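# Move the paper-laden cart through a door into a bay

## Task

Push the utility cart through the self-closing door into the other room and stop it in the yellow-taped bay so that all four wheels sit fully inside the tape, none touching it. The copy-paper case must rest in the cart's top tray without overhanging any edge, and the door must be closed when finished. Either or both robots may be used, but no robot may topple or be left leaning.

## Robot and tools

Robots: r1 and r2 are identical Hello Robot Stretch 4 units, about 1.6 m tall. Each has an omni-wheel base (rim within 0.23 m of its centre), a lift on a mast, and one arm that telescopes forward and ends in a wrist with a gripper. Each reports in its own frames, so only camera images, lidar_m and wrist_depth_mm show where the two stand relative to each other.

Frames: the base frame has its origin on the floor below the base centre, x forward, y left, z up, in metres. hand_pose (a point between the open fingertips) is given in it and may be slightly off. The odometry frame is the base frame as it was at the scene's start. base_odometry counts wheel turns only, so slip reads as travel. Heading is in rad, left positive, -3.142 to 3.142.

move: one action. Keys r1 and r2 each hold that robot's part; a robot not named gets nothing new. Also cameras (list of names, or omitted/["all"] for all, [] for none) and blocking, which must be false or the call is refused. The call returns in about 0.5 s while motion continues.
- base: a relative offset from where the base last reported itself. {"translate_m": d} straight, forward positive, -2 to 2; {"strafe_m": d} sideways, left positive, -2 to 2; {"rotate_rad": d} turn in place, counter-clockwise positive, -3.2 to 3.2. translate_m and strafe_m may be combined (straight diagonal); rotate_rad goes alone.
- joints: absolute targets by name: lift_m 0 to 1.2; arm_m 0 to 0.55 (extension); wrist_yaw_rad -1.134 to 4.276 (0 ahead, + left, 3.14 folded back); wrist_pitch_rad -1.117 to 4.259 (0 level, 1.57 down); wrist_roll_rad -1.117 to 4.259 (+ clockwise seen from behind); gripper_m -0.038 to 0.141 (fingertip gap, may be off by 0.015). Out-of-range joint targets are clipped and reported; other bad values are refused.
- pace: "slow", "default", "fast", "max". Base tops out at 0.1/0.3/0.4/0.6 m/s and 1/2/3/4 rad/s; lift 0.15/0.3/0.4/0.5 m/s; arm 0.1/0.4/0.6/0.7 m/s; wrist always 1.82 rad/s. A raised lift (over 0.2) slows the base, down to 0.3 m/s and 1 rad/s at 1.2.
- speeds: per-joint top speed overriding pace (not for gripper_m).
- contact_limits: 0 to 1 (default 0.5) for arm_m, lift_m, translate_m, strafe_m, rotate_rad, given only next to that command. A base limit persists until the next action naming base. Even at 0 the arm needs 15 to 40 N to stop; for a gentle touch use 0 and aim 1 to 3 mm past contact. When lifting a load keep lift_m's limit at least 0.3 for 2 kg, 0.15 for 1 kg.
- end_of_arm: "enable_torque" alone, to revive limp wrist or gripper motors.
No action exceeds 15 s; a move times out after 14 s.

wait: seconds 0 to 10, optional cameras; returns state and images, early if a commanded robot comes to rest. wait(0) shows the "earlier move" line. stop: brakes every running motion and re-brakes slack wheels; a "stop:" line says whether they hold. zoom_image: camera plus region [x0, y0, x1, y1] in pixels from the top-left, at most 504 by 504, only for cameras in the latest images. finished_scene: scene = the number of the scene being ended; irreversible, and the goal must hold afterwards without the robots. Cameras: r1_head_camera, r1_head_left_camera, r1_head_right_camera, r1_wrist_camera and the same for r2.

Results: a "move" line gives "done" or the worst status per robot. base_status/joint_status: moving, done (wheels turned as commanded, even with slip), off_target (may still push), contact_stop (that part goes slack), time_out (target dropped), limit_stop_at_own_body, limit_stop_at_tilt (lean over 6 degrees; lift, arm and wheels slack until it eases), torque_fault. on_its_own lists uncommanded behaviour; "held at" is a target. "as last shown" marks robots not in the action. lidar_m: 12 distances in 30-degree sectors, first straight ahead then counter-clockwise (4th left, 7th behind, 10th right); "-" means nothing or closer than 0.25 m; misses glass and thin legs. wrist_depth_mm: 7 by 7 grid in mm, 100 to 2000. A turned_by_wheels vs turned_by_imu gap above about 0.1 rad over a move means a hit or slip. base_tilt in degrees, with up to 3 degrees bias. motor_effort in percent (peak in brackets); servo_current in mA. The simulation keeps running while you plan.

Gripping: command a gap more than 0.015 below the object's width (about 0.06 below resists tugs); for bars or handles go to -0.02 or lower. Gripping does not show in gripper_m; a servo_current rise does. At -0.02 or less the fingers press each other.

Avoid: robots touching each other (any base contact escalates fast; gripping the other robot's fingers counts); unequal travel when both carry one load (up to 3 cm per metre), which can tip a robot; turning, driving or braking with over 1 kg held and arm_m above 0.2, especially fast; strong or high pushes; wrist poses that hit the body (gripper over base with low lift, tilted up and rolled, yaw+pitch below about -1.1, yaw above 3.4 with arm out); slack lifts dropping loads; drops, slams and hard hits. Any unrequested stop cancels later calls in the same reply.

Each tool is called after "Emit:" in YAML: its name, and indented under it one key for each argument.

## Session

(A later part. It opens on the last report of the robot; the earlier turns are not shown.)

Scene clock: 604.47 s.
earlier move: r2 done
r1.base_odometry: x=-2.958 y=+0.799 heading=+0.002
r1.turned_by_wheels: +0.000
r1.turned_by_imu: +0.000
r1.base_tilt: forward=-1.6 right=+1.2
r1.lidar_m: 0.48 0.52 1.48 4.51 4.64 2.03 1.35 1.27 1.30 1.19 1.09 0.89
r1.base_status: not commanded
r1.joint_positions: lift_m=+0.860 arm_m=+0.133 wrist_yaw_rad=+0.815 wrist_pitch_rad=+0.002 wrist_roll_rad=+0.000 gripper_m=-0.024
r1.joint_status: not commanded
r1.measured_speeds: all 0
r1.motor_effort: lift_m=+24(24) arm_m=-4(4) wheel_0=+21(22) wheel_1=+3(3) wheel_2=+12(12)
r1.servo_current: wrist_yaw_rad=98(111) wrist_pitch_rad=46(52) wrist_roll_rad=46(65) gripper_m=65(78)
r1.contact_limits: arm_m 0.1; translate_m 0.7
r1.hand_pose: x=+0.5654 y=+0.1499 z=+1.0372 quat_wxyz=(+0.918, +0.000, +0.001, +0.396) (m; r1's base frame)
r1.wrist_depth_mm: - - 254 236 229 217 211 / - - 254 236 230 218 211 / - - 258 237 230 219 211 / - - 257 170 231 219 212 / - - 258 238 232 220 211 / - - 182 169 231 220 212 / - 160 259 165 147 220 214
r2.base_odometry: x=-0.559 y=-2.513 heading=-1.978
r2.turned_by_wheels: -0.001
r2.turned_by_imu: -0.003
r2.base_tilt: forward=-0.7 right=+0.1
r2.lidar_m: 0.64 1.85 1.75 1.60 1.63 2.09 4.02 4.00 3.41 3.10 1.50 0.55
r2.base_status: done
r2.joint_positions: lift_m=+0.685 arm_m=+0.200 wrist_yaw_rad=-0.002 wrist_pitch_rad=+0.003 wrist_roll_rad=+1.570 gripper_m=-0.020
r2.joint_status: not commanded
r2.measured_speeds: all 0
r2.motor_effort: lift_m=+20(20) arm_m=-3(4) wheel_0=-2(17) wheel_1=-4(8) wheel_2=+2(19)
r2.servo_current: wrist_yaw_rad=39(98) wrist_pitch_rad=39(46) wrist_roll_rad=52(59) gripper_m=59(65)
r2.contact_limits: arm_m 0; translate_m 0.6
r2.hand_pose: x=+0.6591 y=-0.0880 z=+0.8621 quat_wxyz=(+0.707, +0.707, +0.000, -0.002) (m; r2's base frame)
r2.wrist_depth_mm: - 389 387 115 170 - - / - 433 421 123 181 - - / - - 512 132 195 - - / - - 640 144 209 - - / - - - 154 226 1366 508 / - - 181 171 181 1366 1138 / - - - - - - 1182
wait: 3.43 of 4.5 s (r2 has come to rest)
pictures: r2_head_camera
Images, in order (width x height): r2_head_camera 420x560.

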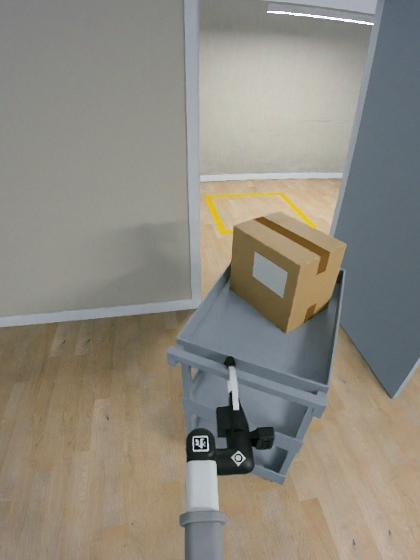

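Emit:
move:
  r2: {"base":{"translate_m":0.5,"strafe_m":-0.17},"pace":"default","contact_limits":{"translate_m":0.5}}
  blocking: false
  cameras: []

Emit:
wait:
  seconds: 4
  cameras: ["r2_head_camera"]

Scene clock: 617.33 s.
move: r2 moving
r1: as last shown
r1.lidar_m: 0.52 0.49 1.62 4.53 4.65 2.01 1.37 1.26 1.30 1.20 1.10 0.89
r1.motor_effort: lift_m=+24(24) arm_m=-4(4) wheel_0=+22(22) wheel_1=+3(3) wheel_2=+12(12)
r1.servo_current: wrist_yaw_rad=91(98) wrist_pitch_rad=46(46) wrist_roll_rad=52(65) gripper_m=65(72)
r1.contact_limits: arm_m 0.1; translate_m 0.7
r1.wrist_depth_mm: - - 254 236 229 217 211 / - - 255 236 229 218 211 / - - 256 236 229 220 211 / - - 258 171 230 220 211 / - - 257 238 231 220 213 / - - 182 169 231 220 213 / - 160 259 165 148 220 214
r2.base_odometry: x=-0.581 y=-2.537 heading=-1.978
r2.turned_by_wheels: +0.000
r2.turned_by_imu: +0.001
r2.base_tilt: forward=-0.7 right=+0.1
r2.lidar_m: 0.64 1.85 1.78 1.62 1.64 2.10 4.03 4.04 3.40 3.11 1.47 0.55
r2.base_status: translate_m moving; strafe_m moving
r2.joint_positions: lift_m=+0.685 arm_m=+0.200 wrist_yaw_rad=-0.002 wrist_pitch_rad=+0.003 wrist_roll_rad=+1.570 gripper_m=-0.020
r2.joint_status: not commanded
r2.measured_speeds: translate_m=+0.122 strafe_m=-0.042 rotate_rad=-0.001 lift_m=+0.000 arm_m=+0.000 wrist_yaw_rad=+0.000 wrist_pitch_rad=+0.000 wrist_roll_rad=+0.000
r2.motor_effort: lift_m=+20(20) arm_m=-1(3) wheel_0=+10(15) wheel_1=+6(7) wheel_2=-15(15)
r2.servo_current: wrist_yaw_rad=52(52) wrist_pitch_rad=39(52) wrist_roll_rad=46(59) gripper_m=59(59)
r2.contact_limits: arm_m 0; translate_m 0.5
r2.hand_pose: x=+0.6591 y=-0.0880 z=+0.8621 quat_wxyz=(+0.707, +0.707, +0.000, -0.002) (m; r2's base frame)
r2.wrist_depth_mm: - 387 384 112 167 - - / - 433 418 122 179 - - / - - 508 129 192 - - / - - 627 139 208 - - / - - - 151 225 1366 504 / - - 181 169 181 1336 1160 / - - - - - - 1138
pictures: none
No camera images: "cameras" was empty.

Scene clock: 620.03 s.
earlier move: r2 done
r1.base_odometry: x=-2.958 y=+0.799 heading=+0.002
r1.turned_by_wheels: +0.000
r1.turned_by_imu: +0.000
r1.base_tilt: forward=-1.5 right=+1.2
r1.lidar_m: 0.50 0.51 1.44 4.50 4.65 2.01 1.38 1.28 1.29 1.18 1.09 0.88
r1.base_status: not commanded
r1.joint_positions: lift_m=+0.860 arm_m=+0.133 wrist_yaw_rad=+0.815 wrist_pitch_rad=+0.002 wrist_roll_rad=+0.000 gripper_m=-0.024
r1.joint_status: not commanded
r1.measured_speeds: all 0
r1.motor_effort: lift_m=+24(24) arm_m=-4(4) wheel_0=+21(22) wheel_1=+3(3) wheel_2=+12(12)
r1.servo_current: wrist_yaw_rad=98(104) wrist_pitch_rad=39(52) wrist_roll_rad=52(72) gripper_m=72(72)
r1.contact_limits: arm_m 0.1; translate_m 0.7
r1.hand_pose: x=+0.5654 y=+0.1499 z=+1.0372 quat_wxyz=(+0.918, +0.000, +0.001, +0.396) (m; r1's base frame)
r1.wrist_depth_mm: - - 255 235 229 218 210 / - - 254 237 231 219 211 / - - 257 236 230 219 211 / - - 257 170 231 219 211 / - - 257 238 231 220 213 / - - 182 169 230 221 213 / - 160 258 166 148 220 213
r2.base_odometry: x=-0.913 y=-2.904 heading=-1.979
r2.turned_by_wheels: -0.001
r2.turned_by_imu: +0.000
r2.base_tilt: forward=-0.7 right=+0.1
r2.lidar_m: 0.65 1.39 1.78 1.83 1.87 2.38 - 4.53 3.12 1.42 0.99 0.43
r2.base_status: done
r2.joint_positions: lift_m=+0.685 arm_m=+0.200 wrist_yaw_rad=-0.005 wrist_pitch_rad=+0.003 wrist_roll_rad=+1.570 gripper_m=-0.020
r2.joint_status: not commanded
r2.measured_speeds: all 0
r2.motor_effort: lift_m=+20(20) arm_m=+4(4) wheel_0=-2(17) wheel_1=+3(9) wheel_2=-8(15)
r2.servo_current: wrist_yaw_rad=59(59) wrist_pitch_rad=46(52) wrist_roll_rad=46(59) gripper_m=52(59)
r2.contact_limits: arm_m 0; translate_m 0.5
r2.hand_pose: x=+0.6588 y=-0.0889 z=+0.8621 quat_wxyz=(+0.707, +0.707, -0.001, -0.003) (m; r2's base frame)
r2.wrist_depth_mm: - - - - - - - / - - - - - - - / - - - - - - 488 / - - - - - 1430 459 / - - - - - 1618 1182 / - - 184 116 173 359 364 / - - - - - - -
wait: 2.70 of 4 s (r2 has come to rest)
pictures: r2_head_camera
Images, in order (width x height): r2_head_camera 420x560.

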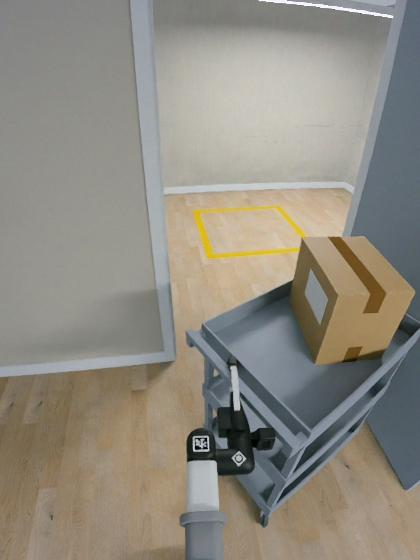

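Emit:
move:
  r2: {"base":{"strafe_m":-0.38,"translate_m":-0.1},"pace":"slow","contact_limits":{"strafe_m":0.4}}
  blocking: false
  cameras: []

Emit:
wait:
  seconds: 6
  cameras: ["r2_head_camera","r1_head_left_camera"]

Scene clock: 633.73 s.
move: r2 moving
r1: as last shown
r1.base_tilt: forward=-1.6 right=+1.2
r1.lidar_m: 0.48 0.51 1.43 4.53 4.65 2.03 1.35 1.25 1.29 1.17 1.10 0.92
r1.servo_current: wrist_yaw_rad=98(104) wrist_pitch_rad=33(46) wrist_roll_rad=46(59) gripper_m=72(72)
r1.contact_limits: arm_m 0.1; translate_m 0.7
r1.wrist_depth_mm: - - 254 235 229 218 210 / - - 255 236 230 218 211 / - - 258 237 230 220 212 / - - 257 170 232 219 211 / - - 257 238 231 220 213 / - - 182 169 231 220 213 / - 160 259 166 148 219 214
r2.base_odometry: x=-0.923 y=-2.897 heading=-1.978
r2.turned_by_wheels: +0.001
r2.turned_by_imu: +0.002
r2.base_tilt: forward=-0.7 right=+0.1
r2.lidar_m: 0.63 1.40 1.76 1.85 1.87 2.38 - 4.52 3.12 1.41 0.99 0.46
r2.base_status: translate_m moving; strafe_m moving
r2.joint_positions: lift_m=+0.685 arm_m=+0.200 wrist_yaw_rad=-0.003 wrist_pitch_rad=+0.003 wrist_roll_rad=+1.570 gripper_m=-0.020
r2.joint_status: not commanded
r2.measured_speeds: translate_m=-0.013 strafe_m=-0.049 rotate_rad=+0.007 lift_m=+0.000 arm_m=+0.000 wrist_yaw_rad=+0.021 wrist_pitch_rad=+0.000 wrist_roll_rad=+0.000
r2.motor_effort: lift_m=+20(20) arm_m=+4(4) wheel_0=+6(9) wheel_1=-8(10) wheel_2=+6(7)
r2.servo_current: wrist_yaw_rad=46(65) wrist_pitch_rad=39(46) wrist_roll_rad=46(59) gripper_m=46(59)
r2.contact_limits: arm_m 0; strafe_m 0.4
r2.hand_pose: x=+0.6590 y=-0.0884 z=+0.8621 quat_wxyz=(+0.707, +0.707, +0.000, -0.002) (m; r2's base frame)
r2.wrist_depth_mm: - - - - - - - / - - - - - - - / - - - - - - - / - - - - - - 455 / - - - - - 1537 1182 / - - - - 166 362 364 / - 137 - - - - -
pictures: none
No camera images: "cameras" was empty.

Scene clock: 636.83 s.
earlier move: r2 contact_stop
r1.base_odometry: x=-2.958 y=+0.799 heading=+0.001
r1.turned_by_wheels: +0.000
r1.turned_by_imu: +0.000
r1.base_tilt: forward=-1.6 right=+1.2
r1.lidar_m: 0.50 0.52 1.20 4.52 4.66 1.99 1.34 1.27 1.31 1.19 1.11 0.86
r1.base_status: not commanded
r1.joint_positions: lift_m=+0.860 arm_m=+0.133 wrist_yaw_rad=+0.815 wrist_pitch_rad=+0.002 wrist_roll_rad=+0.000 gripper_m=-0.024
r1.joint_status: not commanded
r1.measured_speeds: all 0
r1.motor_effort: lift_m=+24(24) arm_m=+4(4) wheel_0=+18(22) wheel_1=+4(4) wheel_2=+10(12)
r1.servo_current: wrist_yaw_rad=85(130) wrist_pitch_rad=39(52) wrist_roll_rad=59(78) gripper_m=59(78)
r1.contact_limits: arm_m 0.1; translate_m 0.7
r1.hand_pose: x=+0.5653 y=+0.1499 z=+1.0372 quat_wxyz=(+0.918, +0.000, +0.001, +0.396) (m; r1's base frame)
r1.wrist_depth_mm: - - 253 236 228 216 209 / - - 254 236 228 219 210 / - - 256 235 229 219 210 / - - 256 170 230 219 211 / - 1060 256 237 231 220 212 / - - 184 169 229 220 212 / - 154 257 168 148 218 212
r2.base_odometry: x=-1.116 y=-2.740 heading=-1.904
r2.turned_by_wheels: +0.073
r2.turned_by_imu: +0.073
r2.base_tilt: forward=-0.7 right=+0.1
r2.lidar_m: 0.63 1.50 2.01 2.09 2.15 2.85 - 3.97 2.80 1.23 0.89 0.46
r2.base_status: translate_m contact_stop (by the wheels' count: -0.072 of -0.100); strafe_m contact_stop (by the wheels' count: -0.250 of -0.380)
r2.joint_positions: lift_m=+0.685 arm_m=+0.200 wrist_yaw_rad=+0.003 wrist_pitch_rad=+0.003 wrist_roll_rad=+1.570 gripper_m=-0.020
r2.joint_status: not commanded
r2.measured_speeds: all 0
r2.on_its_own: the wheels are slack since a contact_stop
r2.motor_effort: lift_m=+20(20) arm_m=-4(4) wheel_0=+0(25) wheel_1=+0(10) wheel_2=+0(18)
r2.servo_current: wrist_yaw_rad=52(130) wrist_pitch_rad=39(46) wrist_roll_rad=39(59) gripper_m=52(59)
r2.contact_limits: arm_m 0; strafe_m 0.4
r2.hand_pose: x=+0.6596 y=-0.0866 z=+0.8621 quat_wxyz=(+0.707, +0.707, +0.002, +0.000) (m; r2's base frame)
r2.wrist_depth_mm: - 407 392 - - 117 - / - - 525 - 132 - - / - - - - 153 158 - / - - - - 180 1499 492 / - - - - 220 1618 455 / - - 187 134 178 1576 362 / - 136 - - - - -
wait: 3.10 of 6 s (r2 has come to rest)
pictures: r1_head_left_camera, r2_head_camera
Images, in order (width x height): r1_head_left_camera 420x672, r2_head_camera 420x560.

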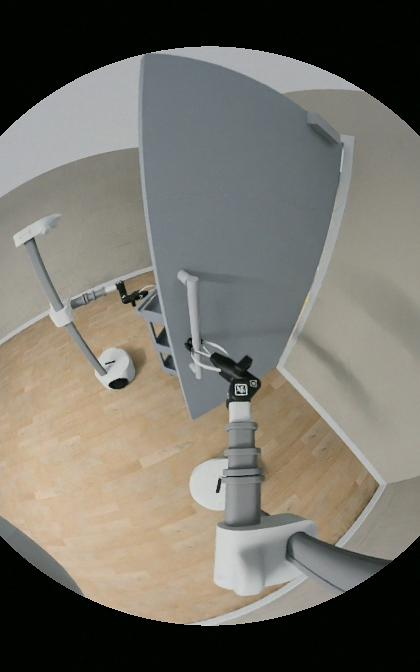

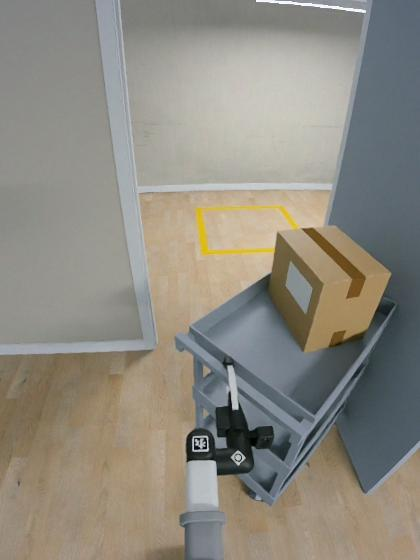

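Emit:
move:
  r2: {"base":{"translate_m":-0.6},"pace":"default","contact_limits":{"translate_m":0.5}}
  blocking: false
  cameras: []

Emit:
wait:
  seconds: 4.5
  cameras: ["r2_head_camera"]

Scene clock: 643.13 s.
move: r2 moving
r1: as last shown
r1.base_tilt: forward=-1.5 right=+1.2
r1.lidar_m: 0.49 0.50 1.17 4.52 4.66 2.04 1.37 1.26 1.32 1.18 1.09 0.89
r1.motor_effort: lift_m=+24(24) arm_m=+4(4) wheel_0=+18(18) wheel_1=+4(4) wheel_2=+10(10)
r1.servo_current: wrist_yaw_rad=98(98) wrist_pitch_rad=39(46) wrist_roll_rad=33(59) gripper_m=52(65)
r1.contact_limits: arm_m 0.1; translate_m 0.7
r1.wrist_depth_mm: - - 253 236 228 216 209 / - - 253 234 228 217 210 / - - 254 235 229 220 210 / - - 256 170 230 220 211 / - 1078 256 237 231 220 212 / - - 183 168 229 220 213 / - 154 257 167 148 219 213
r2.base_odometry: x=-1.105 y=-2.710 heading=-1.905
r2.turned_by_wheels: -0.001
r2.turned_by_imu: -0.001
r2.base_tilt: forward=-0.7 right=+0.1
r2.lidar_m: 0.65 1.55 2.11 2.07 2.13 2.85 - 3.99 2.79 1.24 0.91 0.46
r2.base_status: translate_m moving
r2.joint_positions: lift_m=+0.685 arm_m=+0.200 wrist_yaw_rad=-0.001 wrist_pitch_rad=+0.003 wrist_roll_rad=+1.570 gripper_m=-0.020
r2.joint_status: not commanded
r2.measured_speeds: translate_m=-0.124 strafe_m=+0.000 rotate_rad=-0.002 lift_m=+0.000 arm_m=+0.000 wrist_yaw_rad=-0.021 wrist_pitch_rad=+0.000 wrist_roll_rad=+0.000
r2.motor_effort: lift_m=+20(20) arm_m=-4(4) wheel_0=-11(14) wheel_1=-10(10) wheel_2=+12(13)
r2.servo_current: wrist_yaw_rad=46(52) wrist_pitch_rad=39(46) wrist_roll_rad=59(59) gripper_m=52(59)
r2.contact_limits: arm_m 0; translate_m 0.5
r2.hand_pose: x=+0.6593 y=-0.0877 z=+0.8621 quat_wxyz=(+0.707, +0.707, +0.001, -0.002) (m; r2's base frame)
r2.wrist_depth_mm: - 394 384 - 124 - - / - - 496 - 143 - - / - - - - 166 - - / - - - 103 187 1499 512 / - - - 119 221 1576 469 / - - 187 146 179 1618 1138 / - 135 - - - - 1060
pictures: none
No camera images: "cameras" was empty.

Scene clock: 646.13 s.
earlier move: r2 done
r1.base_odometry: x=-2.958 y=+0.799 heading=+0.001
r1.turned_by_wheels: +0.000
r1.turned_by_imu: +0.000
r1.base_tilt: forward=-1.5 right=+1.2
r1.lidar_m: 0.52 0.51 0.98 1.68 4.65 2.02 1.37 1.27 1.30 1.18 1.10 0.88
r1.base_status: not commanded
r1.joint_positions: lift_m=+0.860 arm_m=+0.133 wrist_yaw_rad=+0.815 wrist_pitch_rad=+0.002 wrist_roll_rad=+0.000 gripper_m=-0.024
r1.joint_status: not commanded
r1.measured_speeds: all 0
r1.motor_effort: lift_m=+24(24) arm_m=+4(4) wheel_0=+17(18) wheel_1=+4(4) wheel_2=+10(10)
r1.servo_current: wrist_yaw_rad=85(111) wrist_pitch_rad=39(52) wrist_roll_rad=46(59) gripper_m=59(65)
r1.contact_limits: arm_m 0.1; translate_m 0.7
r1.hand_pose: x=+0.5653 y=+0.1499 z=+1.0372 quat_wxyz=(+0.918, +0.000, +0.001, +0.396) (m; r1's base frame)
r1.wrist_depth_mm: - - 253 236 228 216 208 / - - 253 235 229 217 211 / - - 255 235 229 220 211 / - - 255 170 230 221 212 / 1308 - 257 236 229 220 212 / - 1098 180 168 229 220 212 / - 154 256 168 148 219 212
r2.base_odometry: x=-0.919 y=-2.173 heading=-1.904
r2.turned_by_wheels: +0.001
r2.turned_by_imu: -0.001
r2.base_tilt: forward=-0.6 right=+0.1
r2.lidar_m: 0.60 2.14 2.18 2.04 2.13 2.79 3.83 3.84 2.84 2.69 1.49 0.62
r2.base_status: done
r2.joint_positions: lift_m=+0.685 arm_m=+0.200 wrist_yaw_rad=-0.001 wrist_pitch_rad=+0.003 wrist_roll_rad=+1.570 gripper_m=-0.020
r2.joint_status: not commanded
r2.measured_speeds: all 0
r2.motor_effort: lift_m=+20(20) arm_m=-4(5) wheel_0=-1(18) wheel_1=-3(12) wheel_2=+3(13)
r2.servo_current: wrist_yaw_rad=46(59) wrist_pitch_rad=39(46) wrist_roll_rad=46(65) gripper_m=46(59)
r2.contact_limits: arm_m 0; translate_m 0.5
r2.hand_pose: x=+0.6592 y=-0.0878 z=+0.8621 quat_wxyz=(+0.707, +0.707, +0.001, -0.002) (m; r2's base frame)
r2.wrist_depth_mm: - - 574 147 202 - - / 1708 521 469 152 208 768 - / 1661 477 455 155 216 - - / 1708 - 521 162 223 831 - / 1661 - 615 169 231 - - / - - 181 175 180 1537 500 / - - - - - 1499 1205
wait: 3.00 of 4.5 s (r2 has come to rest)
pictures: r2_head_camera
Images, in order (width x height): r2_head_camera 420x560.

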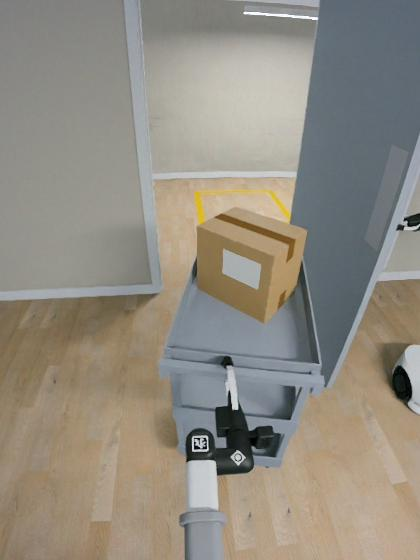

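Emit:
move:
  r2: {"base":{"strafe_m":-0.3},"pace":"default","contact_limits":{"strafe_m":0.4}}
  blocking: false
  cameras: []

Emit:
wait:
  seconds: 3
  cameras: []

Emit:
move:
  r2: {"base":{"rotate_rad":0.167},"pace":"slow"}
  blocking: false
  cameras: []

Emit:
wait:
  seconds: 2
  cameras: ["r2_head_camera"]

Scene clock: 659.03 s.
move: r2 moving
r1: as last shown
r1.base_tilt: forward=-1.6 right=+1.2
r1.lidar_m: 0.51 0.52 0.98 1.54 4.66 2.02 1.38 1.26 1.32 1.20 1.10 0.89
r1.motor_effort: lift_m=+24(24) arm_m=+4(4) wheel_0=+18(18) wheel_1=+4(4) wheel_2=+10(10)
r1.servo_current: wrist_yaw_rad=85(98) wrist_pitch_rad=39(52) wrist_roll_rad=46(46) gripper_m=52(65)
r1.contact_limits: arm_m 0.1; translate_m 0.7
r1.wrist_depth_mm: - - 252 235 227 216 208 / - - 254 234 229 217 210 / - - 255 236 230 219 211 / - - 256 170 231 220 211 / - - 256 238 229 220 211 / - 1060 181 168 229 220 212 / - 154 258 167 148 219 213
r2.base_odometry: x=-0.953 y=-2.161 heading=-1.903
r2.turned_by_wheels: +0.001
r2.turned_by_imu: +0.002
r2.base_tilt: forward=-0.7 right=+0.1
r2.lidar_m: 0.61 2.14 2.19 2.08 2.15 2.88 3.81 3.88 2.77 2.66 1.45 0.61
r2.base_status: strafe_m moving
r2.joint_positions: lift_m=+0.685 arm_m=+0.200 wrist_yaw_rad=+0.007 wrist_pitch_rad=+0.003 wrist_roll_rad=+1.570 gripper_m=-0.020
r2.joint_status: not commanded
r2.measured_speeds: translate_m=+0.001 strafe_m=-0.142 rotate_rad=-0.008 lift_m=+0.000 arm_m=+0.000 wrist_yaw_rad=+0.000 wrist_pitch_rad=+0.000 wrist_roll_rad=+0.000
r2.motor_effort: lift_m=+20(20) arm_m=-4(4) wheel_0=+21(22) wheel_1=-6(10) wheel_2=+0(2)
r2.servo_current: wrist_yaw_rad=52(59) wrist_pitch_rad=39(46) wrist_roll_rad=46(59) gripper_m=52(59)
r2.contact_limits: arm_m 0; strafe_m 0.4
r2.hand_pose: x=+0.6599 y=-0.0855 z=+0.8621 quat_wxyz=(+0.707, +0.707, +0.003, +0.001) (m; r2's base frame)
r2.wrist_depth_mm: - - 585 147 202 - - / 1661 530 473 152 208 788 - / 1708 477 455 156 216 - - / 1708 - 517 162 222 820 - / 1661 - 609 168 231 - - / - - 182 173 181 1618 504 / - - - - - 1464 1182
pictures: none
No camera images: "cameras" was empty.

Scene clock: 660.87 s.
earlier move: r2 done
r1.base_odometry: x=-2.958 y=+0.799 heading=+0.001
r1.turned_by_wheels: +0.000
r1.turned_by_imu: +0.000
r1.base_tilt: forward=-1.6 right=+1.2
r1.lidar_m: 0.49 0.51 0.74 1.24 4.66 2.02 1.37 1.26 1.29 1.17 1.10 0.90
r1.base_status: not commanded
r1.joint_positions: lift_m=+0.860 arm_m=+0.133 wrist_yaw_rad=+0.815 wrist_pitch_rad=+0.002 wrist_roll_rad=+0.000 gripper_m=-0.024
r1.joint_status: not commanded
r1.measured_speeds: all 0
r1.motor_effort: lift_m=+24(24) arm_m=+4(4) wheel_0=+18(18) wheel_1=+4(4) wheel_2=+10(10)
r1.servo_current: wrist_yaw_rad=85(111) wrist_pitch_rad=39(52) wrist_roll_rad=46(65) gripper_m=65(65)
r1.contact_limits: arm_m 0.1; translate_m 0.7
r1.hand_pose: x=+0.5653 y=+0.1499 z=+1.0372 quat_wxyz=(+0.918, +0.000, +0.001, +0.396) (m; r1's base frame)
r1.wrist_depth_mm: - - 254 236 227 215 208 / - - 252 235 229 217 210 / - - 256 236 229 218 210 / - - 255 170 230 220 212 / - - 256 237 230 220 211 / 831 931 182 168 229 220 212 / 615 137 256 168 148 218 213
r2.base_odometry: x=-1.202 y=-2.075 heading=-1.904
r2.turned_by_wheels: -0.001
r2.turned_by_imu: +0.001
r2.base_tilt: forward=-0.7 right=+0.1
r2.lidar_m: 0.55 2.13 2.48 2.36 2.44 3.17 3.80 3.61 2.50 2.38 1.26 0.66
r2.base_status: done
r2.joint_positions: lift_m=+0.685 arm_m=+0.200 wrist_yaw_rad=+0.001 wrist_pitch_rad=+0.003 wrist_roll_rad=+1.570 gripper_m=-0.020
r2.joint_status: not commanded
r2.measured_speeds: all 0
r2.motor_effort: lift_m=+20(20) arm_m=-4(5) wheel_0=+4(22) wheel_1=-1(10) wheel_2=+0(2)
r2.servo_current: wrist_yaw_rad=46(59) wrist_pitch_rad=46(46) wrist_roll_rad=52(59) gripper_m=46(59)
r2.contact_limits: arm_m 0; strafe_m 0.4
r2.hand_pose: x=+0.6594 y=-0.0872 z=+0.8621 quat_wxyz=(+0.707, +0.707, +0.001, -0.001) (m; r2's base frame)
r2.wrist_depth_mm: - 715 732 204 268 - - / - - - 198 260 - - / - - - 191 253 741 - / - - 484 186 246 842 - / - - 496 180 237 831 - / - - 187 175 180 - - / - - 564 - 226 - -
wait: 1.83 of 3 s (r2 has come to rest)
pictures: none
No camera images: "cameras" was empty.

Scene clock: 661.37 s.
move: r2 moving
r1: as last shown
r1.lidar_m: 0.52 0.51 0.80 1.24 4.65 2.01 1.38 1.26 1.32 1.21 1.09 0.91
r1.servo_current: wrist_yaw_rad=98(98) wrist_pitch_rad=39(52) wrist_roll_rad=46(65) gripper_m=59(65)
r1.contact_limits: arm_m 0.1; translate_m 0.7
r1.wrist_depth_mm: - - 252 236 227 216 208 / - - 254 235 229 217 210 / - - 255 236 229 219 210 / - - 256 170 229 220 211 / - - 257 237 230 220 212 / - 842 181 168 229 220 212 / 609 138 257 168 147 219 212
r2.base_odometry: x=-1.202 y=-2.075 heading=-1.789
r2.turned_by_wheels: +0.116
r2.turned_by_imu: +0.112
r2.base_tilt: forward=-0.7 right=+0.1
r2.lidar_m: 0.59 2.22 2.40 2.34 2.51 3.62 3.79 3.18 2.47 2.39 1.24 0.62
r2.base_status: rotate_rad moving
r2.joint_positions: lift_m=+0.685 arm_m=+0.200 wrist_yaw_rad=-0.009 wrist_pitch_rad=+0.003 wrist_roll_rad=+1.570 gripper_m=-0.020
r2.joint_status: not commanded
r2.measured_speeds: translate_m=+0.002 strafe_m=+0.001 rotate_rad=+0.342 lift_m=+0.000 arm_m=+0.000 wrist_yaw_rad=+0.001 wrist_pitch_rad=+0.000 wrist_roll_rad=+0.000
r2.motor_effort: lift_m=+20(20) arm_m=-2(4) wheel_0=-7(15) wheel_1=-7(10) wheel_2=-14(17)
r2.servo_current: wrist_yaw_rad=52(65) wrist_pitch_rad=46(46) wrist_roll_rad=59(59) gripper_m=52(59)
r2.contact_limits: arm_m 0
r2.hand_pose: x=+0.6585 y=-0.0901 z=+0.8621 quat_wxyz=(+0.707, +0.707, -0.002, -0.004) (m; r2's base frame)
r2.wrist_depth_mm: - - - 181 242 - - / - - - 180 240 768 - / 1756 - 530 178 239 854 - / 1708 - 484 236 236 831 - / - - 525 176 236 831 - / - - 187 175 179 - - / - - - - - - 512
pictures: none
No camera images: "cameras" was empty.

Scene clock: 661.97 s.
earlier move: r2 done
r1.base_odometry: x=-2.958 y=+0.799 heading=+0.001
r1.turned_by_wheels: +0.000
r1.turned_by_imu: +0.000
r1.base_tilt: forward=-1.6 right=+1.2
r1.lidar_m: 0.49 0.50 0.85 1.26 4.66 2.01 1.37 1.27 1.32 1.19 1.10 0.89
r1.base_status: not commanded
r1.joint_positions: lift_m=+0.860 arm_m=+0.133 wrist_yaw_rad=+0.815 wrist_pitch_rad=+0.002 wrist_roll_rad=+0.000 gripper_m=-0.024
r1.joint_status: not commanded
r1.measured_speeds: all 0
r1.motor_effort: lift_m=+24(24) arm_m=+4(4) wheel_0=+18(18) wheel_1=+4(4) wheel_2=+10(10)
r1.servo_current: wrist_yaw_rad=104(104) wrist_pitch_rad=39(52) wrist_roll_rad=59(65) gripper_m=59(65)
r1.contact_limits: arm_m 0.1; translate_m 0.7
r1.hand_pose: x=+0.5653 y=+0.1499 z=+1.0372 quat_wxyz=(+0.918, +0.000, +0.001, +0.396) (m; r1's base frame)
r1.wrist_depth_mm: - - 252 236 228 216 209 / - - 254 236 228 218 209 / - - 255 235 229 219 211 / - - 256 170 229 219 211 / - - 257 237 231 220 212 / - 878 181 169 229 220 212 / - 138 256 168 148 219 213
r2.base_odometry: x=-1.202 y=-2.075 heading=-1.738
r2.turned_by_wheels: +0.051
r2.turned_by_imu: +0.050
r2.base_tilt: forward=-0.7 right=+0.1
r2.lidar_m: 0.58 2.27 2.38 2.34 2.57 3.79 3.73 3.09 2.44 2.41 1.23 0.62
r2.base_status: done
r2.joint_positions: lift_m=+0.685 arm_m=+0.200 wrist_yaw_rad=+0.002 wrist_pitch_rad=+0.003 wrist_roll_rad=+1.570 gripper_m=-0.020
r2.joint_status: not commanded
r2.measured_speeds: all 0
r2.motor_effort: lift_m=+20(20) arm_m=+4(4) wheel_0=+0(15) wheel_1=-4(10) wheel_2=-4(17)
r2.servo_current: wrist_yaw_rad=39(65) wrist_pitch_rad=39(46) wrist_roll_rad=59(59) gripper_m=52(59)
r2.contact_limits: arm_m 0
r2.hand_pose: x=+0.6594 y=-0.0869 z=+0.8621 quat_wxyz=(+0.707, +0.707, +0.002, -0.001) (m; r2's base frame)
r2.wrist_depth_mm: - - - 157 213 - - / - - 539 159 219 - - / - 469 455 163 224 - - / 1661 - 504 167 228 831 - / 1708 - 574 172 232 - - / - - 184 174 180 1576 - / - - - - - - 484
wait: 0.60 of 2 s (r2 has come to rest)
pictures: r2_head_camera
Images, in order (width x height): r2_head_camera 420x560.

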